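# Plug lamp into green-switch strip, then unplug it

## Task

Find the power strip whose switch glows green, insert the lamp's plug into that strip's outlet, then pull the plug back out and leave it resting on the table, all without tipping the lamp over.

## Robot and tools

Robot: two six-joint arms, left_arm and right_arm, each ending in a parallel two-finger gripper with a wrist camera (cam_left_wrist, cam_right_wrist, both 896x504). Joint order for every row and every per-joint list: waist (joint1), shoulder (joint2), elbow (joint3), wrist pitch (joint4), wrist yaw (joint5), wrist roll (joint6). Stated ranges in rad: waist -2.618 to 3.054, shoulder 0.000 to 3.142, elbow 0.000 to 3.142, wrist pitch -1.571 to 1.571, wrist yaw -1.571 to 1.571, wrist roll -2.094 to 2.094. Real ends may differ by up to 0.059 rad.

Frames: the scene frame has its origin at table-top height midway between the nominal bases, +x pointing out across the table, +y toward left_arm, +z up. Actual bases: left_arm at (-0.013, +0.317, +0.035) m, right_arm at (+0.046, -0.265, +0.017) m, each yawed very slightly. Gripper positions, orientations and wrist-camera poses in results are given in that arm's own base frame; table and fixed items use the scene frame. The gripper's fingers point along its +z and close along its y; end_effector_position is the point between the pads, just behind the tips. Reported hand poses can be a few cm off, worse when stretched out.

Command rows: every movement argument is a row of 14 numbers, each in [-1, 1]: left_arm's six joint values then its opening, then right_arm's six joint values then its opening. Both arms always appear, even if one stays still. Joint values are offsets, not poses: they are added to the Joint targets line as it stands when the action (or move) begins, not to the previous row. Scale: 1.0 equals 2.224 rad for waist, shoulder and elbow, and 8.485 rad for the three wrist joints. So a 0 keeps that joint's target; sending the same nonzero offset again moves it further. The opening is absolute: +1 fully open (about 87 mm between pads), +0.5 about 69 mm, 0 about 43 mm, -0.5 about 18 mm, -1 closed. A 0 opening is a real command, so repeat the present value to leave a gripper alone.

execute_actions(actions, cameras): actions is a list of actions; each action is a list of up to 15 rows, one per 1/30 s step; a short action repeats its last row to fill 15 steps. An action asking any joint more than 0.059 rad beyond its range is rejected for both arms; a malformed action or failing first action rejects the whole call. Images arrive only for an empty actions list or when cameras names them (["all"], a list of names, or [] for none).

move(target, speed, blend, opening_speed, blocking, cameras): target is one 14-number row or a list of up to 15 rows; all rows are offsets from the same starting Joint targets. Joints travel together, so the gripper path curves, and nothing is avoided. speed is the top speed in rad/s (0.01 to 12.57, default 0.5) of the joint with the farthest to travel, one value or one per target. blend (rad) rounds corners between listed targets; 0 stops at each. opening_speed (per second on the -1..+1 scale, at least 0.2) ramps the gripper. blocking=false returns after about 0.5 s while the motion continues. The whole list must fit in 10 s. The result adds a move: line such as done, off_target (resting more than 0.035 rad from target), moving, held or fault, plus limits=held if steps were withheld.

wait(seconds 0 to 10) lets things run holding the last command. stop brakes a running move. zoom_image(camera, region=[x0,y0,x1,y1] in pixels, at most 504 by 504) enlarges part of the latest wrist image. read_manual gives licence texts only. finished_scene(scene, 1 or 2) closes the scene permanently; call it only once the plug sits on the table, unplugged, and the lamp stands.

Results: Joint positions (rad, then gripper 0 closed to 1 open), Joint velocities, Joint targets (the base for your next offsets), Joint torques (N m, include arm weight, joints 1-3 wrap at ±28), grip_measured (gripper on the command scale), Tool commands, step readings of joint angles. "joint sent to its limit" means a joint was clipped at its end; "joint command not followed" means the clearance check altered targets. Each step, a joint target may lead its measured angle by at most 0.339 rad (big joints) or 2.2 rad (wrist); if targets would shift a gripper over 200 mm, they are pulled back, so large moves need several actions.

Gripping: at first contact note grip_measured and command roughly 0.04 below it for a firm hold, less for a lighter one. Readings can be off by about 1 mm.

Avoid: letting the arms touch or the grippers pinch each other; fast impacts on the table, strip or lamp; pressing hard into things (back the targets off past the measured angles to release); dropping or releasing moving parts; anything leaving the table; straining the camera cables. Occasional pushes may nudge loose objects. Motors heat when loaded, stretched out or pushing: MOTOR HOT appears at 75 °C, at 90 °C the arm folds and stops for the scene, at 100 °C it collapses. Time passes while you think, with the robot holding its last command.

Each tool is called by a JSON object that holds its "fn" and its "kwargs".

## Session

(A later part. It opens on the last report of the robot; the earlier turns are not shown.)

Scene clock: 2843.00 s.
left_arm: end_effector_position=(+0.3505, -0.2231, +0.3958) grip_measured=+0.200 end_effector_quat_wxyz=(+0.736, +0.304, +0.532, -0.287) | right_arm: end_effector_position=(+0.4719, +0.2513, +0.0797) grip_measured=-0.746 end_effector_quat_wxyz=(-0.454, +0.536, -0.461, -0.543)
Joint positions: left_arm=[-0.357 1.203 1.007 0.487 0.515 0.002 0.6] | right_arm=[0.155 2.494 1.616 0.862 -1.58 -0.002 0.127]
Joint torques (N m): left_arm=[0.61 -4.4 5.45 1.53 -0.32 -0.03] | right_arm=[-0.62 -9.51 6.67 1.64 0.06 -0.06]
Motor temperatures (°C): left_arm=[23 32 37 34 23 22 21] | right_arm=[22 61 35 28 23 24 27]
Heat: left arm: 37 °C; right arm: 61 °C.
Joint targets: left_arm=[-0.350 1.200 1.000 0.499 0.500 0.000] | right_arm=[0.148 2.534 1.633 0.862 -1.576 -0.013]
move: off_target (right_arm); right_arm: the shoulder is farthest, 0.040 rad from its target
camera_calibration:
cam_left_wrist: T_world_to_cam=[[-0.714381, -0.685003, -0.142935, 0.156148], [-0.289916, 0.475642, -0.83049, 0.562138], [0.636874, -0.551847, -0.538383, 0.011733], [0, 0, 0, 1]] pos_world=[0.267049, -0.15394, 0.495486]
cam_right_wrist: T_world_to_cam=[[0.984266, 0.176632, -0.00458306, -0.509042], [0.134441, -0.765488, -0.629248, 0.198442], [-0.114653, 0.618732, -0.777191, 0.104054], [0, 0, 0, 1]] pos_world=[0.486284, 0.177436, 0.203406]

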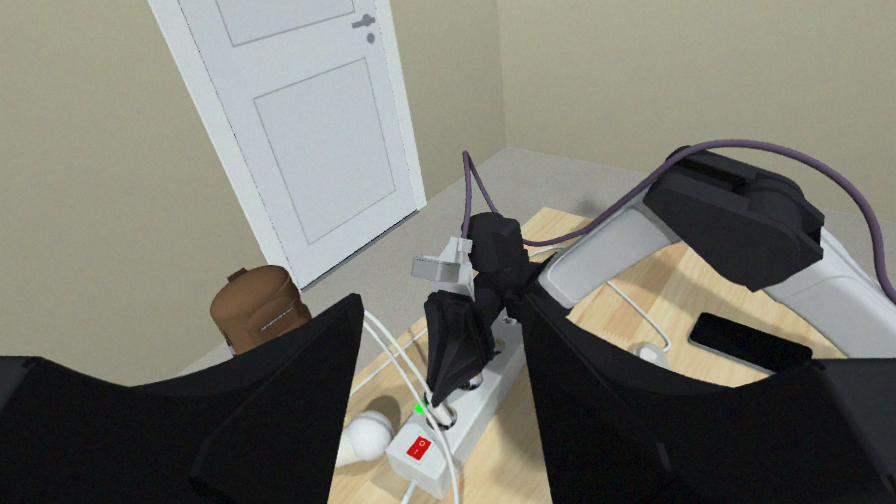

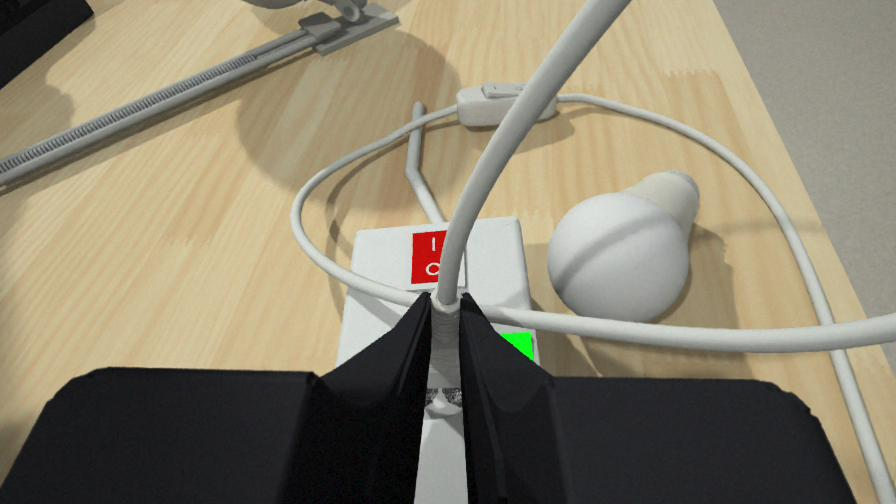

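{"fn": "move", "kwargs": {"target": [[0,0,0,0,0,0,0.2,0.0054,-0.031,-0.0193,0.0017,0,0,-0.95],[0,0,0,0,0,0,0.2,0.0054,0.007,-0.0193,0.0035,0,0,-0.95]], "speed": 0.2, "cameras": ["all"]}}

{"fn": "zoom_image", "kwargs": {"camera": "cam_left_wrist", "region": [370, 320, 520, 470]}}

{"fn": "zoom_image", "kwargs": {"camera": "cam_right_wrist", "region": [370, 304, 530, 464]}}

Scene clock: 2857.50 s.
left_arm: end_effector_position=(+0.3505, -0.2231, +0.3958) grip_measured=+0.200 end_effector_quat_wxyz=(+0.736, +0.304, +0.532, -0.287) | right_arm: end_effector_position=(+0.4712, +0.2520, +0.0763) grip_measured=-0.745 end_effector_quat_wxyz=(-0.457, +0.540, -0.456, -0.539)
Joint positions: left_arm=[-0.357 1.203 1.007 0.487 0.515 0.002 0.6] | right_arm=[0.156 2.503 1.609 0.896 -1.58 0.001 0.127]
Joint torques (N m): left_arm=[0.65 -4.27 5.34 1.51 -0.29 -0.04] | right_arm=[0.34 -8.81 3.29 1.59 0.09 -0.09]
Motor temperatures (°C): left_arm=[23 31 37 34 23 22 21] | right_arm=[22 61 35 28 23 24 27]
Heat: left arm: 37 °C; right arm: 61 °C.
Joint targets: left_arm=[-0.350 1.200 1.000 0.499 0.500 0.000] | right_arm=[0.160 2.550 1.590 0.891 -1.576 -0.013]
move: off_target (right_arm); right_arm: the shoulder is farthest, 0.047 rad from its target
camera_calibration:
cam_left_wrist: T_world_to_cam=[[-0.714381, -0.685003, -0.142935, 0.156148], [-0.289916, 0.475642, -0.83049, 0.562138], [0.636874, -0.551847, -0.538383, 0.011733], [0, 0, 0, 1]] pos_world=[0.267049, -0.15394, 0.495486]
cam_right_wrist: T_world_to_cam=[[0.983942, 0.17812, 0.0114996, -0.509903], [0.145608, -0.763746, -0.62888, 0.191162], [-0.103233, 0.620456, -0.777417, 0.0950695], [0, 0, 0, 1]] pos_world=[0.483695, 0.177837, 0.19999]

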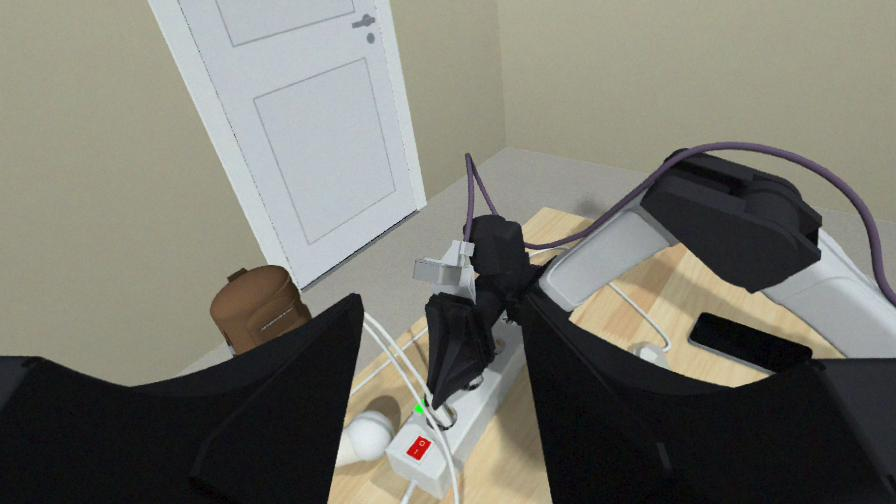

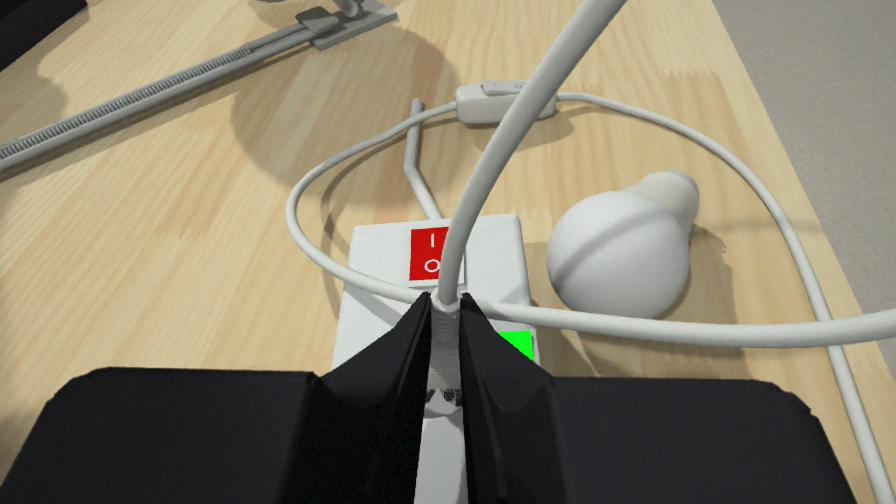

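Scaled by 3.360.

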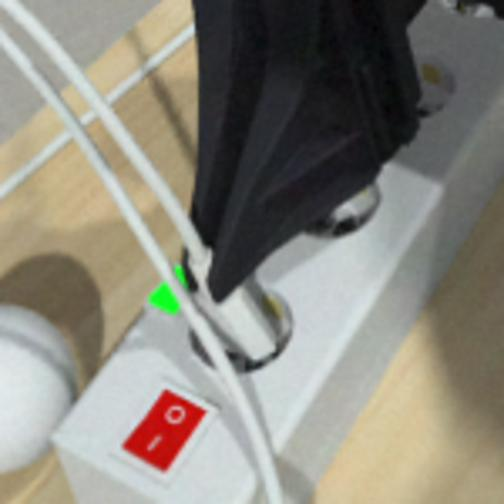

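Scaled by 3.150.

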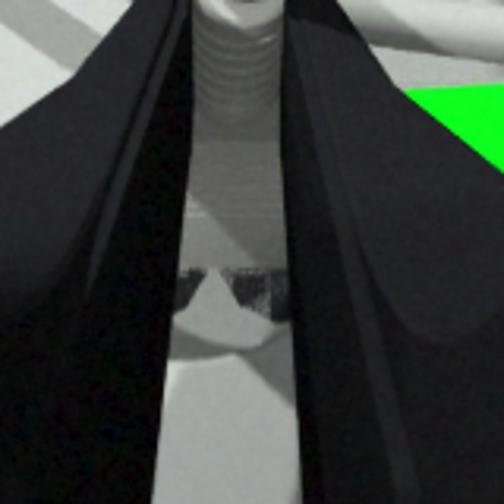

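{"fn": "move", "kwargs": {"target": [0,0,0,0,0,0,0.2,0.0045,-0.0405,-0.0067,0,0,0,-0.95], "speed": 0.2, "cameras": ["cam_right_wrist"]}}

{"fn": "zoom_image", "kwargs": {"camera": "cam_right_wrist", "region": [370, 304, 530, 464]}}

Scene clock: 2866.80 s.
left_arm: end_effector_position=(+0.3505, -0.2231, +0.3958) grip_measured=+0.200 end_effector_quat_wxyz=(+0.736, +0.304, +0.532, -0.287) | right_arm: end_effector_position=(+0.4668, +0.2554, +0.0777) grip_measured=-0.745 end_effector_quat_wxyz=(-0.455, +0.541, -0.456, -0.541)
Joint positions: left_arm=[-0.357 1.203 1.007 0.487 0.515 0.002 0.6] | right_arm=[0.164 2.491 1.593 0.897 -1.578 0.001 0.127]
Joint torques (N m): left_arm=[0.42 -4.55 5.26 1.52 -0.34 -0.03] | right_arm=[0.51 -16.1 3.34 1.58 0.07 -0.09]
Motor temperatures (°C): left_arm=[23 31 37 34 23 22 21] | right_arm=[22 59 34 28 23 24 27]
Heat: left arm: 37 °C; right arm: 59 °C.
Joint targets: left_arm=[-0.350 1.200 1.000 0.499 0.500 0.000] | right_arm=[0.170 2.460 1.575 0.892 -1.576 -0.013]
move: done
camera_calibration:
cam_right_wrist: T_world_to_cam=[[0.982861, 0.184172, 0.00800277, -0.507078], [0.148132, -0.763199, -0.628955, 0.193988], [-0.109728, 0.619361, -0.777401, 0.0968945], [0, 0, 0, 1]] pos_world=[0.480284, 0.181429, 0.201394]
Images, in order (width x height): cam_right_wrist 896x504.

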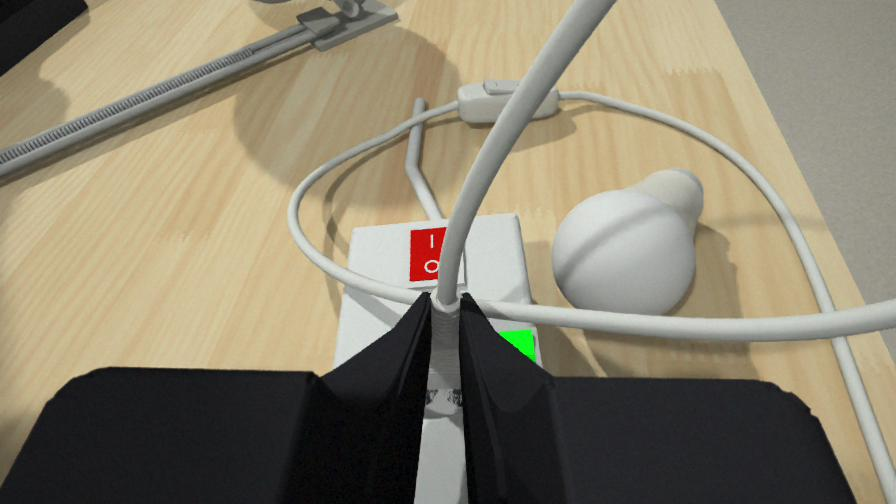

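Scaled by 3.150.

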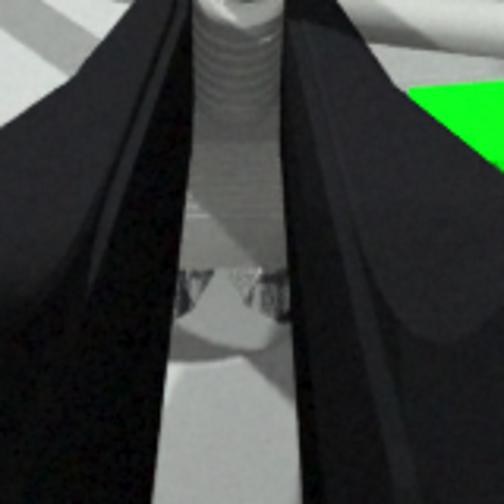

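{"fn": "move", "kwargs": {"target": [0,0,0,0,0,0,0.2,0,0.05,0,0.002,0,0,-0.95], "speed": 0.2, "cameras": ["all"]}}

{"fn": "zoom_image", "kwargs": {"camera": "cam_left_wrist", "region": [400, 360, 480, 440]}}

{"fn": "zoom_image", "kwargs": {"camera": "cam_right_wrist", "region": [370, 304, 530, 464]}}

Scene clock: 2879.33 s.
left_arm: end_effector_position=(+0.3505, -0.2231, +0.3958) grip_measured=+0.200 end_effector_quat_wxyz=(+0.736, +0.304, +0.532, -0.287) | right_arm: end_effector_position=(+0.4669, +0.2554, +0.0714) grip_measured=-0.744 end_effector_quat_wxyz=(-0.456, +0.543, -0.453, -0.540)
Joint positions: left_arm=[-0.357 1.203 1.007 0.487 0.515 0.002 0.6] | right_arm=[0.164 2.509 1.593 0.929 -1.58 0.008 0.128]
Joint torques (N m): left_arm=[0.79 -4.46 5.52 1.55 -0.32 -0.02] | right_arm=[0.51 -7.28 3.32 1.38 0.09 -0.15]
Motor temperatures (°C): left_arm=[23 31 37 34 23 22 21] | right_arm=[22 61 34 28 23 24 27]
Heat: left arm: 37 °C; right arm: 61 °C.
Joint targets: left_arm=[-0.350 1.200 1.000 0.499 0.500 0.000] | right_arm=[0.170 2.571 1.575 0.908 -1.576 -0.013]
move: off_target (right_arm); right_arm: the shoulder is farthest, 0.062 rad from its target
camera_calibration:
cam_left_wrist: T_world_to_cam=[[-0.714381, -0.685003, -0.142935, 0.156148], [-0.289916, 0.475642, -0.83049, 0.562138], [0.636874, -0.551847, -0.538383, 0.011733], [0, 0, 0, 1]] pos_world=[0.267049, -0.15394, 0.495486]
cam_right_wrist: T_world_to_cam=[[0.982422, 0.185986, 0.0160115, -0.507907], [0.154532, -0.762154, -0.628683, 0.18675], [-0.104723, 0.620106, -0.777497, 0.0894498], [0, 0, 0, 1]] pos_world=[0.479488, 0.181327, 0.195086]

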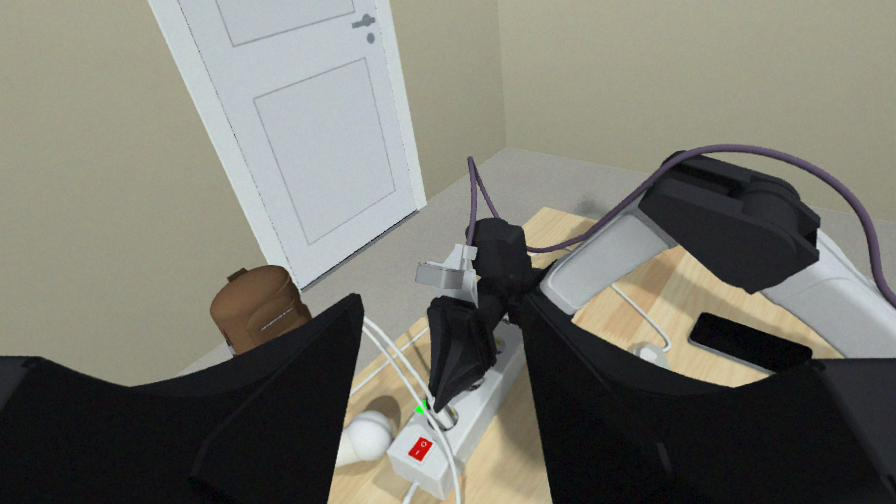

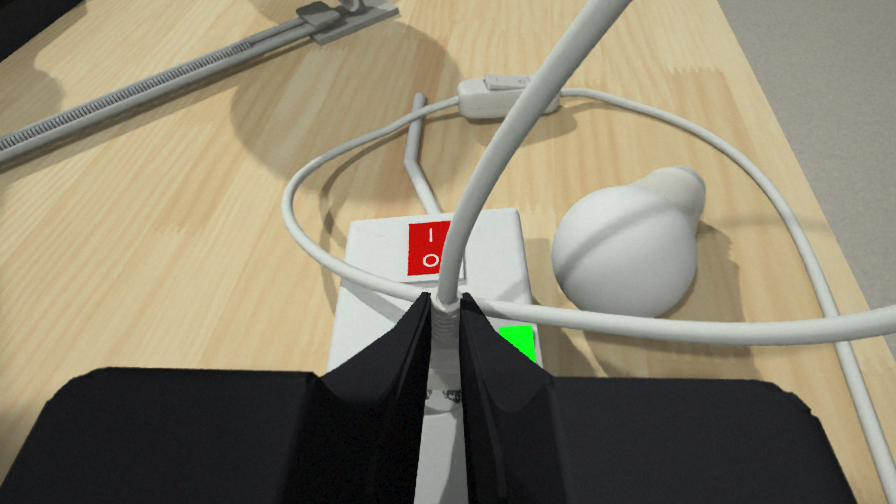

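Scaled by 6.300.

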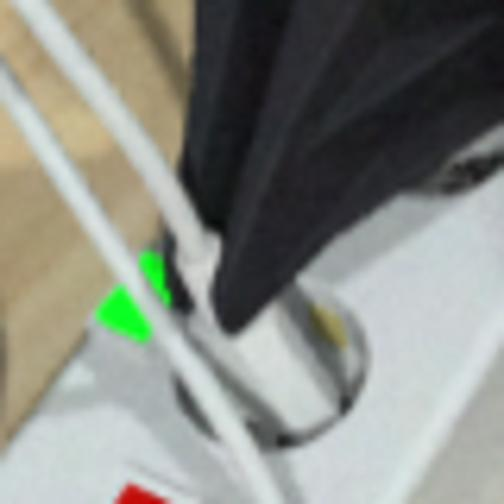

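Scaled by 3.150.

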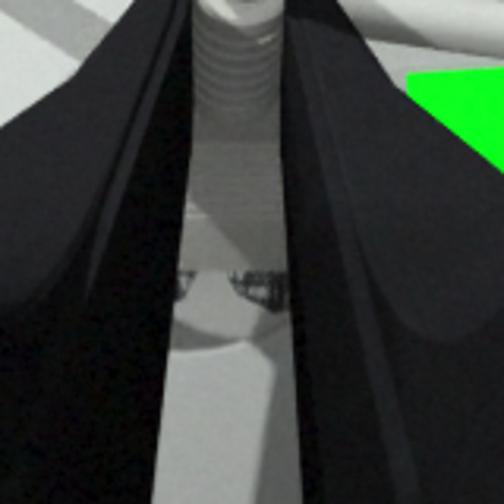

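{"fn": "move", "kwargs": {"target": [0,0,0,0,0,0,0.2,0,0.03,0,0.001,0,0,-0.95], "speed": 0.2, "cameras": ["all"]}}

{"fn": "zoom_image", "kwargs": {"camera": "cam_left_wrist", "region": [400, 360, 480, 440]}}

{"fn": "zoom_image", "kwargs": {"camera": "cam_right_wrist", "region": [370, 304, 530, 464]}}

Scene clock: 2885.23 s.
left_arm: end_effector_position=(+0.3505, -0.2231, +0.3958) grip_measured=+0.200 end_effector_quat_wxyz=(+0.736, +0.304, +0.532, -0.287) | right_arm: end_effector_position=(+0.4690, +0.2557, +0.0658) grip_measured=-0.743 end_effector_quat_wxyz=(-0.462, +0.548, -0.447, -0.535)
Joint positions: left_arm=[-0.357 1.203 1.007 0.487 0.515 0.002 0.6] | right_arm=[0.164 2.534 1.603 0.986 -1.58 0.026 0.128]
Joint torques (N m): left_arm=[0.76 -4.3 5.41 1.51 -0.33 -0.02] | right_arm=[0.51 -3.47 2.41 0.82 0.13 -0.33]
Motor temperatures (°C): left_arm=[23 31 37 34 23 22 21] | right_arm=[22 60 34 28 23 24 27]
Heat: left arm: 37 °C; right arm: 60 °C.
Joint targets: left_arm=[-0.350 1.200 1.000 0.499 0.500 0.000] | right_arm=[0.170 2.638 1.575 0.917 -1.576 -0.013]
move: off_target (right_arm); right_arm: the shoulder is farthest, 0.104 rad from its target
camera_calibration:
cam_left_wrist: T_world_to_cam=[[-0.714381, -0.685003, -0.142935, 0.156148], [-0.289916, 0.475642, -0.83049, 0.562138], [0.636874, -0.551847, -0.538383, 0.011733], [0, 0, 0, 1]] pos_world=[0.267049, -0.15394, 0.495486]
cam_right_wrist: T_world_to_cam=[[0.981838, 0.185918, 0.0378069, -0.511064], [0.168085, -0.759989, -0.627825, 0.176187], [-0.0879913, 0.622777, -0.777436, 0.0765698], [0, 0, 0, 1]] pos_world=[0.478905, 0.18123, 0.189464]

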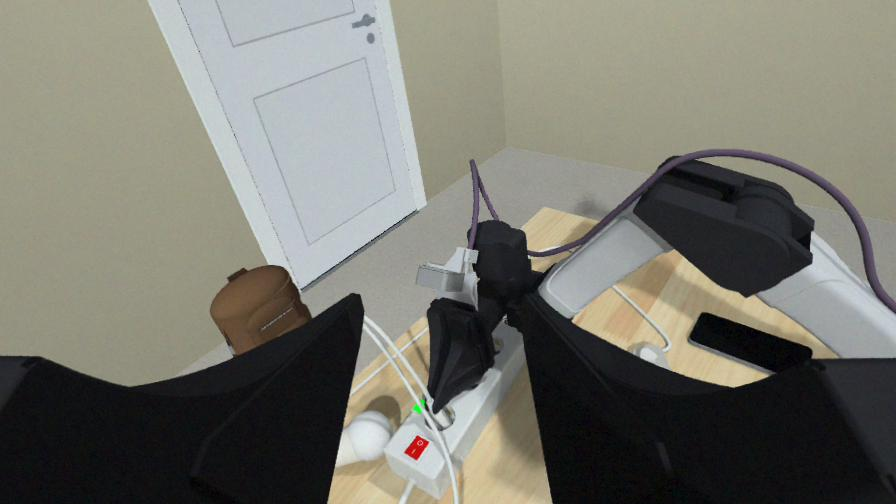

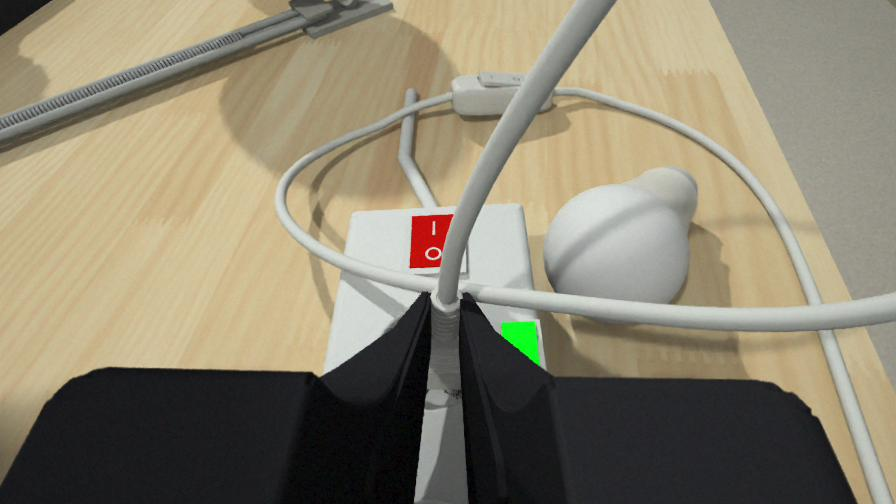

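Scaled by 6.300.

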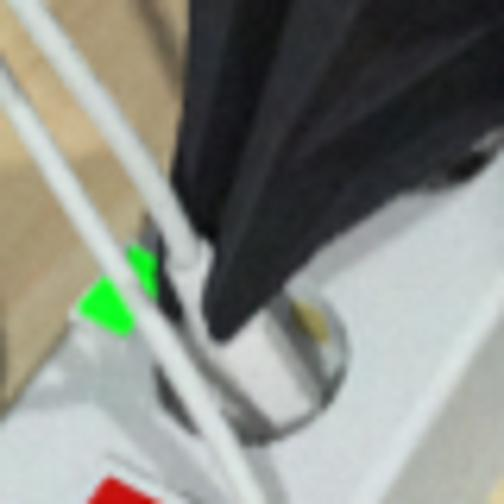

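Scaled by 3.150.

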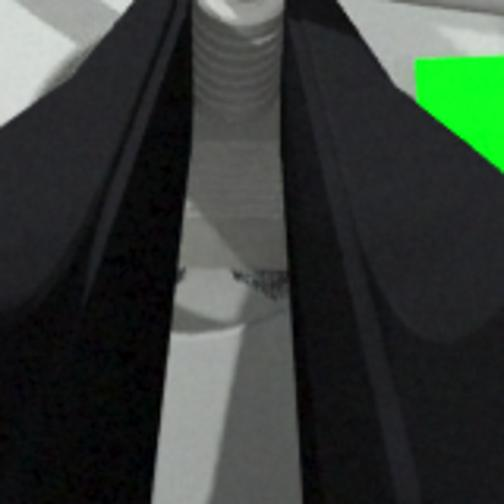

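{"fn": "move", "kwargs": {"target": [0,0,0,0,0,0,0.2,0,0.03,0,-0.004,0,0,-0.95], "speed": 0.2, "cameras": ["all"]}}

{"fn": "zoom_image", "kwargs": {"camera": "cam_left_wrist", "region": [400, 360, 480, 440]}}

{"fn": "zoom_image", "kwargs": {"camera": "cam_right_wrist", "region": [370, 304, 530, 464]}}

Scene clock: 2891.17 s.
left_arm: end_effector_position=(+0.3505, -0.2231, +0.3958) grip_measured=+0.200 end_effector_quat_wxyz=(+0.736, +0.304, +0.532, -0.287) | right_arm: end_effector_position=(+0.4725, +0.2563, +0.0600) grip_measured=-0.742 end_effector_quat_wxyz=(-0.462, +0.548, -0.447, -0.535)
Joint positions: left_arm=[-0.357 1.203 1.007 0.487 0.515 0.002 0.6] | right_arm=[0.164 2.561 1.627 1 -1.58 0.037 0.129]
Joint torques (N m): left_arm=[0.66 -4.53 5.24 1.5 -0.36 -0.01] | right_arm=[0.5 0.08 0.32 0.21 0.14 -0.48]
Motor temperatures (°C): left_arm=[23 31 37 34 23 22 21] | right_arm=[22 58 34 27 23 24 27]
Heat: left arm: 37 °C; right arm: 58 °C.
Joint targets: left_arm=[-0.350 1.200 1.000 0.499 0.500 0.000] | right_arm=[0.170 2.705 1.575 0.883 -1.576 -0.013]
move: off_target (right_arm); right_arm: the shoulder is farthest, 0.143 rad from its target
camera_calibration:
cam_left_wrist: T_world_to_cam=[[-0.714381, -0.685003, -0.142935, 0.156148], [-0.289916, 0.475642, -0.83049, 0.562138], [0.636874, -0.551847, -0.538383, 0.011733], [0, 0, 0, 1]] pos_world=[0.267049, -0.15394, 0.495486]
cam_right_wrist: T_world_to_cam=[[0.981828, 0.185901, 0.0381444, -0.514331], [0.168298, -0.760069, -0.627671, 0.172237], [-0.0876921, 0.622685, -0.777543, 0.0719403], [0, 0, 0, 1]] pos_world=[0.482306, 0.18173, 0.183664]

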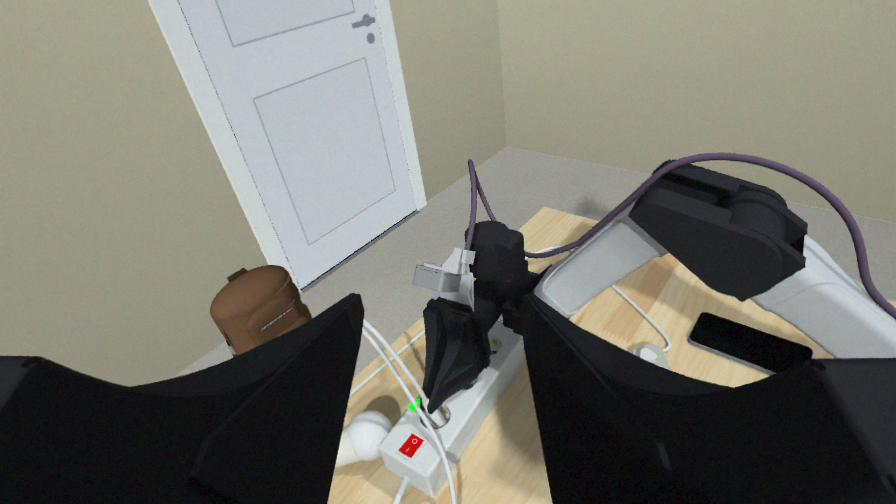

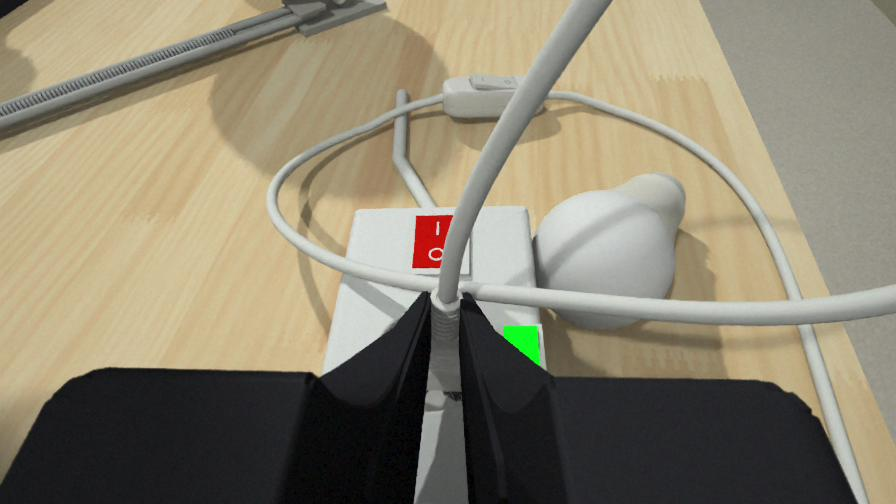

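Scaled by 6.300.

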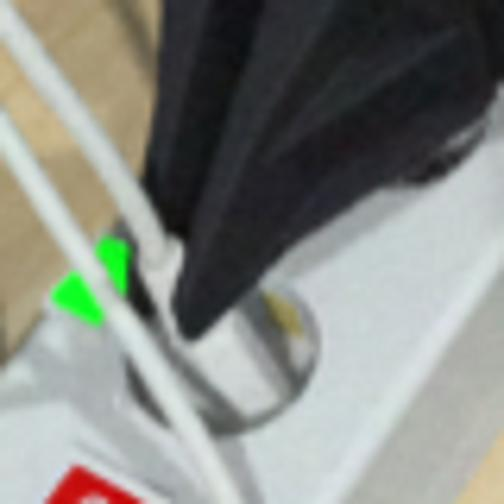

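Scaled by 3.150.

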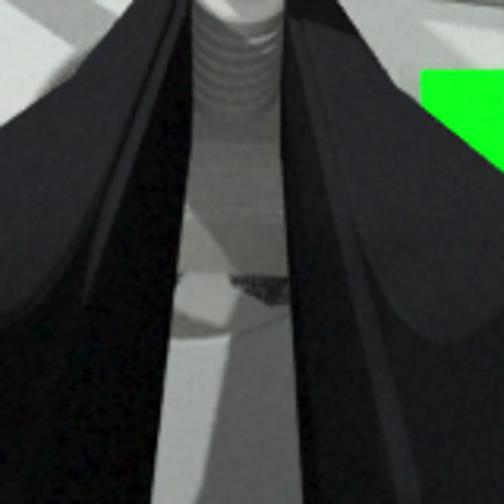

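{"fn": "move", "kwargs": {"target": [0,0,0,0,0,0,0.2,0,0.025,-0.02,-0.005,0,0,-0.95], "speed": 0.2, "cameras": ["all"]}}

{"fn": "zoom_image", "kwargs": {"camera": "cam_left_wrist", "region": [390, 360, 470, 440]}}

{"fn": "zoom_image", "kwargs": {"camera": "cam_right_wrist", "region": [370, 304, 530, 464]}}

Scene clock: 2918.30 s.
left_arm: end_effector_position=(+0.3505, -0.2231, +0.3958) grip_measured=+0.200 end_effector_quat_wxyz=(+0.736, +0.304, +0.532, -0.287) | right_arm: end_effector_position=(+0.4711, +0.2560, +0.0536) grip_measured=-0.742 end_effector_quat_wxyz=(-0.459, +0.545, -0.450, -0.538)
Joint positions: left_arm=[-0.357 1.203 1.007 0.487 0.515 0.002 0.6] | right_arm=[0.164 2.573 1.623 1.006 -1.58 0.04 0.129]
Joint torques (N m): left_arm=[0.65 -4.46 5.33 1.53 -0.21 -0.08] | right_arm=[0.55 4.18 -3.51 -0.35 0.15 -0.51]
Motor temperatures (°C): left_arm=[23 30 37 34 23 22 21] | right_arm=[22 48 32 25 23 24 27]
Heat: left arm: 37 °C; right arm: 48 °C.
Joint targets: left_arm=[-0.350 1.200 1.000 0.499 0.500 0.000] | right_arm=[0.170 2.760 1.531 0.841 -1.576 -0.013]
move: off_target (right_arm); right_arm: the shoulder is farthest, 0.187 rad from its target
camera_calibration:
cam_left_wrist: T_world_to_cam=[[-0.714381, -0.685003, -0.142935, 0.156148], [-0.289916, 0.475642, -0.83049, 0.562138], [0.636874, -0.551847, -0.538383, 0.011733], [0, 0, 0, 1]] pos_world=[0.267049, -0.15394, 0.495486]
cam_right_wrist: T_world_to_cam=[[0.982218, 0.185999, 0.0255214, -0.512361], [0.160493, -0.761333, -0.628184, 0.172403], [-0.0974112, 0.621109, -0.777647, 0.0720107], [0, 0, 0, 1]] pos_world=[0.482595, 0.181828, 0.177376]

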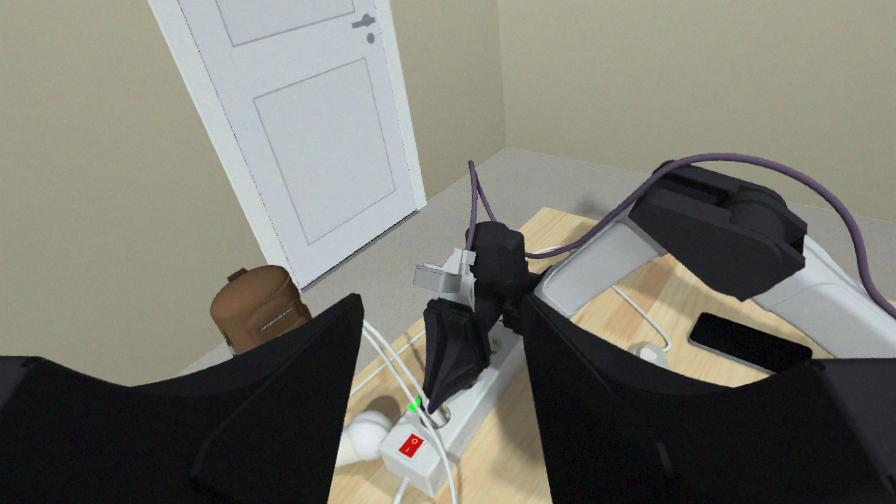

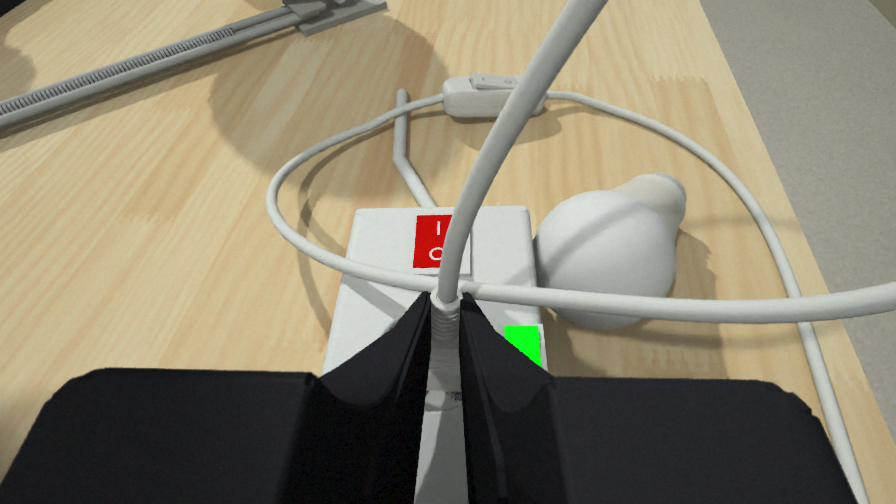

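Scaled by 6.300.

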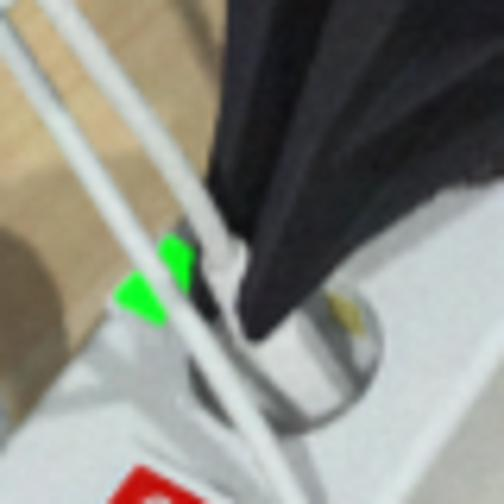

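Scaled by 3.150.

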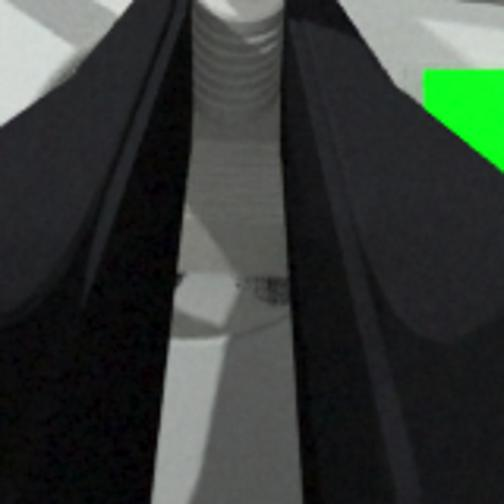

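{"fn": "move", "kwargs": {"target": [0,0,0,0,0,0,0.2,0,-0.085,0.031,0.0128,0,0,-0.95], "speed": 0.2, "cameras": ["all"]}}

{"fn": "zoom_image", "kwargs": {"camera": "cam_left_wrist", "region": [390, 360, 470, 440]}}

{"fn": "zoom_image", "kwargs": {"camera": "cam_right_wrist", "region": [370, 304, 530, 464]}}

Scene clock: 2931.17 s.
left_arm: end_effector_position=(+0.3505, -0.2231, +0.3958) grip_measured=+0.200 end_effector_quat_wxyz=(+0.736, +0.304, +0.532, -0.287) | right_arm: end_effector_position=(+0.4734, +0.2564, +0.0673) grip_measured=-0.742 end_effector_quat_wxyz=(-0.472, +0.556, -0.437, -0.526)
Joint positions: left_arm=[-0.357 1.203 1.007 0.487 0.515 0.002 0.6] | right_arm=[0.164 2.546 1.623 1.011 -1.58 0.023 0.129]
Joint torques (N m): left_arm=[0.47 -4.38 5.5 1.5 -0.29 0] | right_arm=[0.55 -10.95 2.82 0.87 0.13 -0.33]
Heat: left arm: 37 °C; right arm: 45 °C.
Joint targets: left_arm=[-0.350 1.200 1.000 0.499 0.500 0.000] | right_arm=[0.170 2.571 1.599 0.949 -1.576 -0.013]
move: off_target (right_arm); right_arm: the wrist pitch is farthest, 0.061 rad from its target
camera_calibration:
cam_left_wrist: T_world_to_cam=[[-0.714381, -0.685003, -0.142935, 0.156148], [-0.289916, 0.475642, -0.83049, 0.562138], [0.636874, -0.551847, -0.538383, 0.011733], [0, 0, 0, 1]] pos_world=[0.267049, -0.15394, 0.495486]
cam_right_wrist: T_world_to_cam=[[0.979852, 0.185552, 0.0739006, -0.516919], [0.19042, -0.756264, -0.625943, 0.165331], [-0.0602565, 0.627403, -0.77636, 0.0632983], [0, 0, 0, 1]] pos_world=[0.478836, 0.181235, 0.19083]

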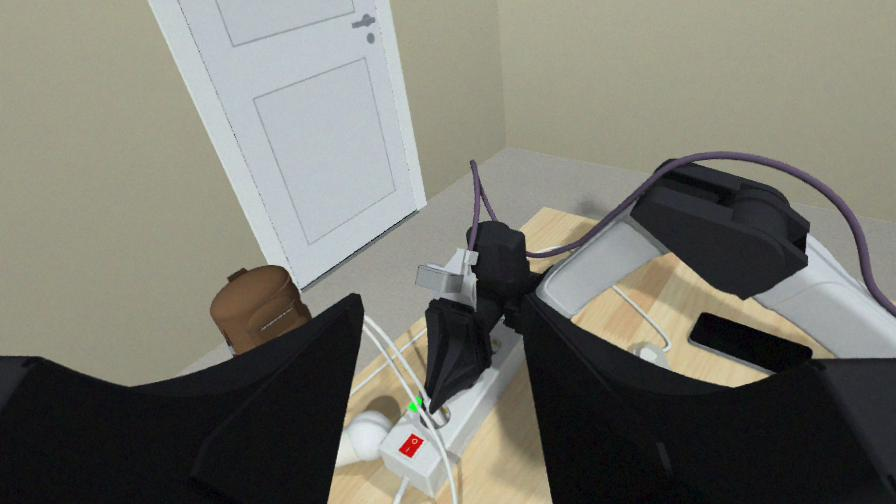

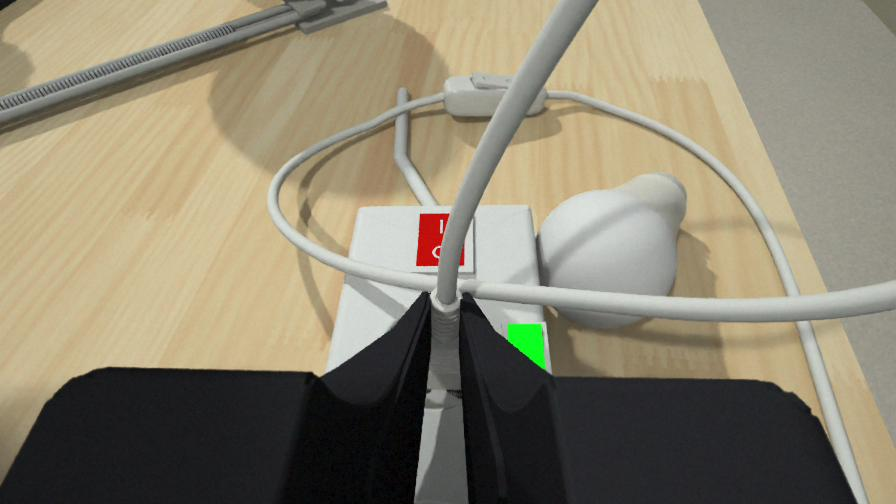

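Scaled by 6.300.

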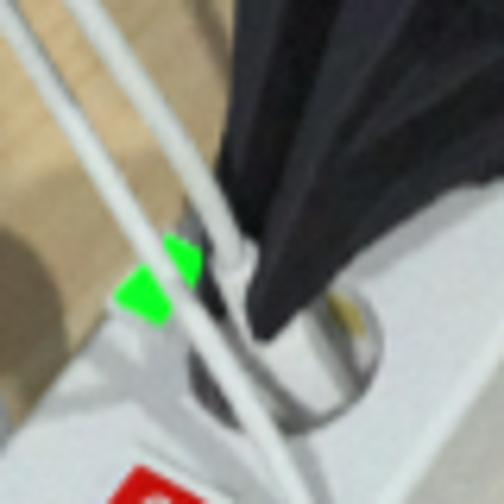

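Scaled by 3.150.

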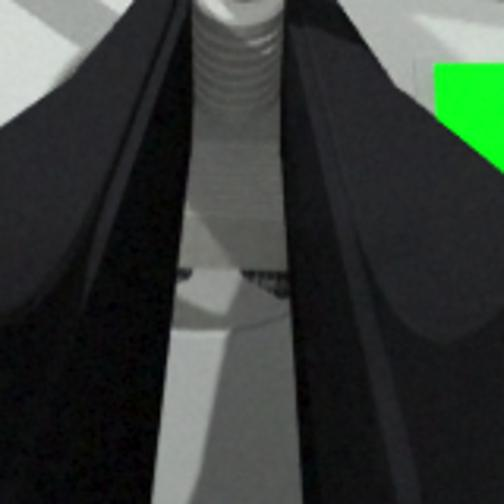

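{"fn": "move", "kwargs": {"target": [0,0,0,0,0,0,0.2,0,-0.025,0,-0.004,0,0,-0.95], "speed": 0.2, "cameras": ["all"]}}

{"fn": "zoom_image", "kwargs": {"camera": "cam_left_wrist", "region": [390, 360, 470, 440]}}

{"fn": "zoom_image", "kwargs": {"camera": "cam_right_wrist", "region": [370, 304, 530, 464]}}

Scene clock: 2946.03 s.
left_arm: end_effector_position=(+0.3505, -0.2231, +0.3958) grip_measured=+0.200 end_effector_quat_wxyz=(+0.736, +0.304, +0.532, -0.287) | right_arm: end_effector_position=(+0.4730, +0.2564, +0.0692) grip_measured=-0.743 end_effector_quat_wxyz=(-0.467, +0.552, -0.442, -0.531)
Joint positions: left_arm=[-0.357 1.203 1.007 0.487 0.515 0.002 0.6] | right_arm=[0.164 2.533 1.623 0.953 -1.58 -0.004 0.129]
Joint torques (N m): left_arm=[0.72 -4.45 5.52 1.51 -0.29 -0.05] | right_arm=[0.5 -14.98 2.85 1.21 0.1 -0.03]
Heat: left arm: 37 °C; right arm: 49 °C.
Joint targets: left_arm=[-0.350 1.200 1.000 0.499 0.500 0.000] | right_arm=[0.170 2.515 1.599 0.915 -1.576 -0.013]
move: off_target (right_arm); right_arm: the wrist pitch is farthest, 0.038 rad from its target
camera_calibration:
cam_left_wrist: T_world_to_cam=[[-0.714381, -0.685003, -0.142935, 0.156148], [-0.289916, 0.475642, -0.83049, 0.562138], [0.636874, -0.551847, -0.538383, 0.011733], [0, 0, 0, 1]] pos_world=[0.267049, -0.15394, 0.495486]
cam_right_wrist: T_world_to_cam=[[0.981152, 0.185052, 0.0556464, -0.515967], [0.178558, -0.758121, -0.627192, 0.172665], [-0.0738765, 0.625307, -0.776874, 0.0718808], [0, 0, 0, 1]] pos_world=[0.480721, 0.181434, 0.192848]

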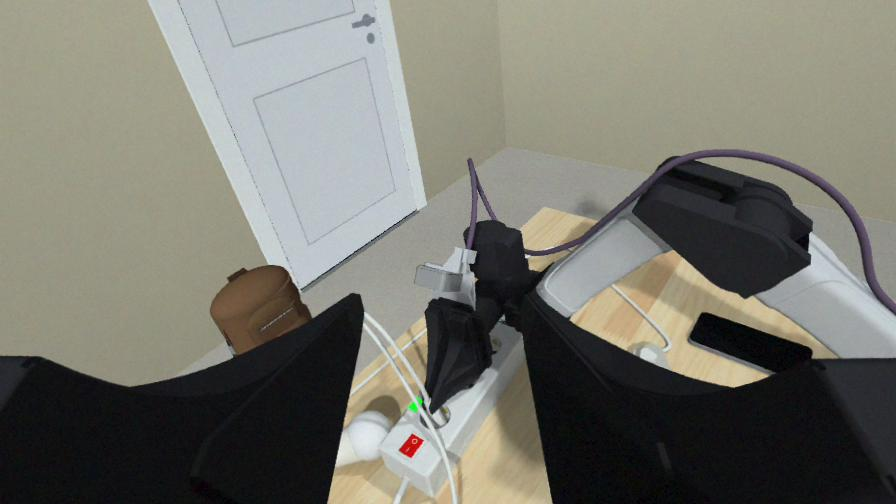

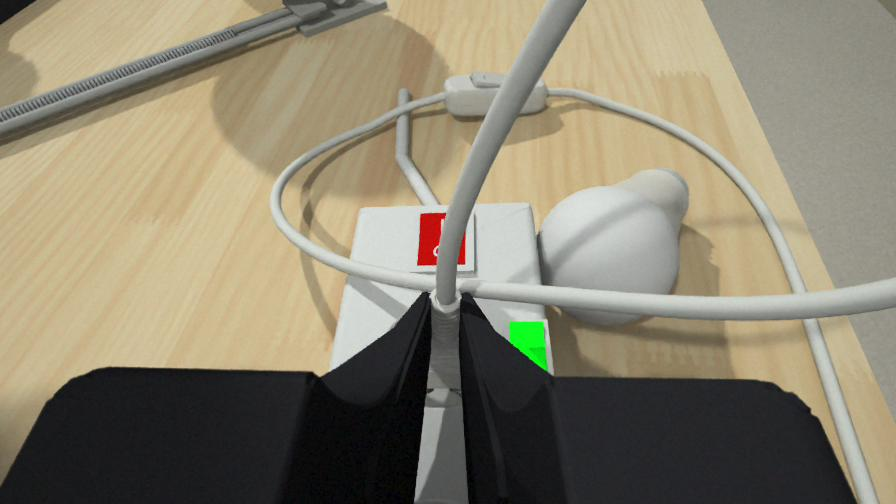

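Scaled by 6.300.

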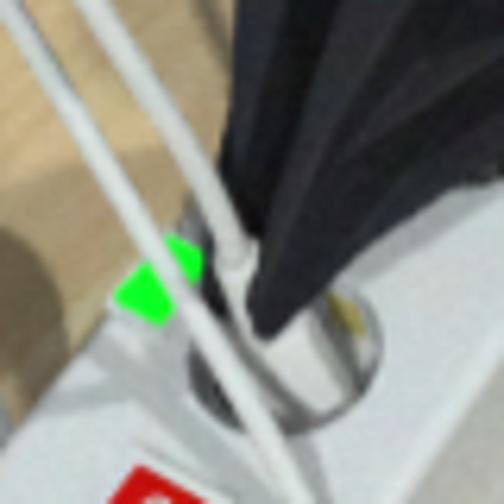

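Scaled by 3.150.

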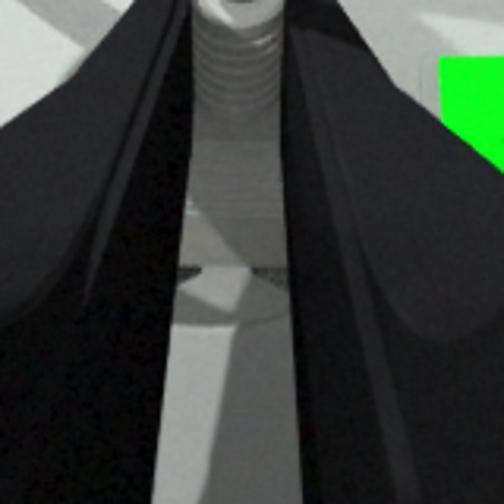

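{"fn": "move", "kwargs": {"target": [0,0,0,0,0,0,0.2,0,-0.081,0.045,-0.0324,0,0,-0.95], "speed": 0.2, "cameras": ["all"]}}

Scene clock: 2959.07 s.
left_arm: end_effector_position=(+0.3505, -0.2231, +0.3958) grip_measured=+0.200 end_effector_quat_wxyz=(+0.736, +0.304, +0.532, -0.287) | right_arm: end_effector_position=(+0.4695, +0.2558, +0.1319) grip_measured=-0.743 end_effector_quat_wxyz=(-0.436, +0.525, -0.474, -0.557)
Joint positions: left_arm=[-0.357 1.203 1.007 0.487 0.515 0.002 0.6] | right_arm=[0.164 2.382 1.663 0.641 -1.578 -0.008 0.129]
Joint torques (N m): left_arm=[0.49 -4.26 5.29 1.45 -0.29 -0.03] | right_arm=[0.53 -17.47 8.88 1.7 0.01 0.01]
Motor temperatures (°C): left_arm=[23 29 37 34 23 22 21] | right_arm=[22 60 32 25 23 24 27]
Heat: left arm: 37 °C; right arm: 60 °C.
Joint targets: left_arm=[-0.350 1.200 1.000 0.499 0.500 0.000] | right_arm=[0.170 2.335 1.700 0.640 -1.576 -0.013]
move: off_target (right_arm); right_arm: the shoulder is farthest, 0.047 rad from its target
camera_calibration:
cam_left_wrist: T_world_to_cam=[[-0.714381, -0.685003, -0.142935, 0.156148], [-0.289916, 0.475642, -0.83049, 0.562138], [0.636874, -0.551847, -0.538383, 0.011733], [0, 0, 0, 1]] pos_world=[0.267049, -0.15394, 0.495486]
cam_right_wrist: T_world_to_cam=[[0.981222, 0.183124, -0.060575, -0.500104], [0.104942, -0.770349, -0.628928, 0.250072], [-0.161835, 0.610761, -0.7751, 0.165372], [0, 0, 0, 1]] pos_world=[0.491232, 0.183221, 0.255163]

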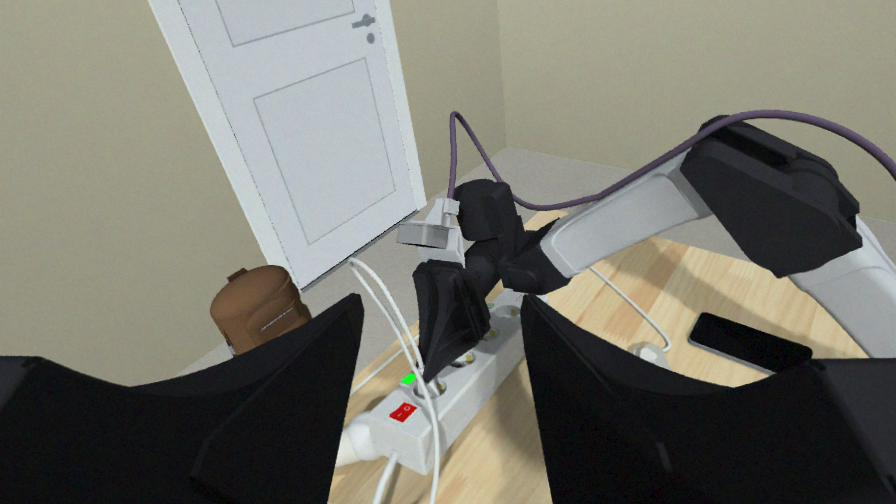

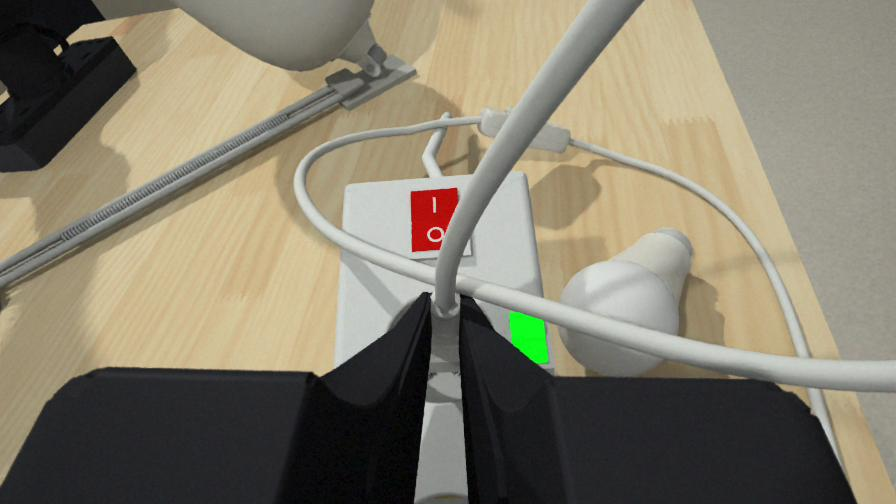

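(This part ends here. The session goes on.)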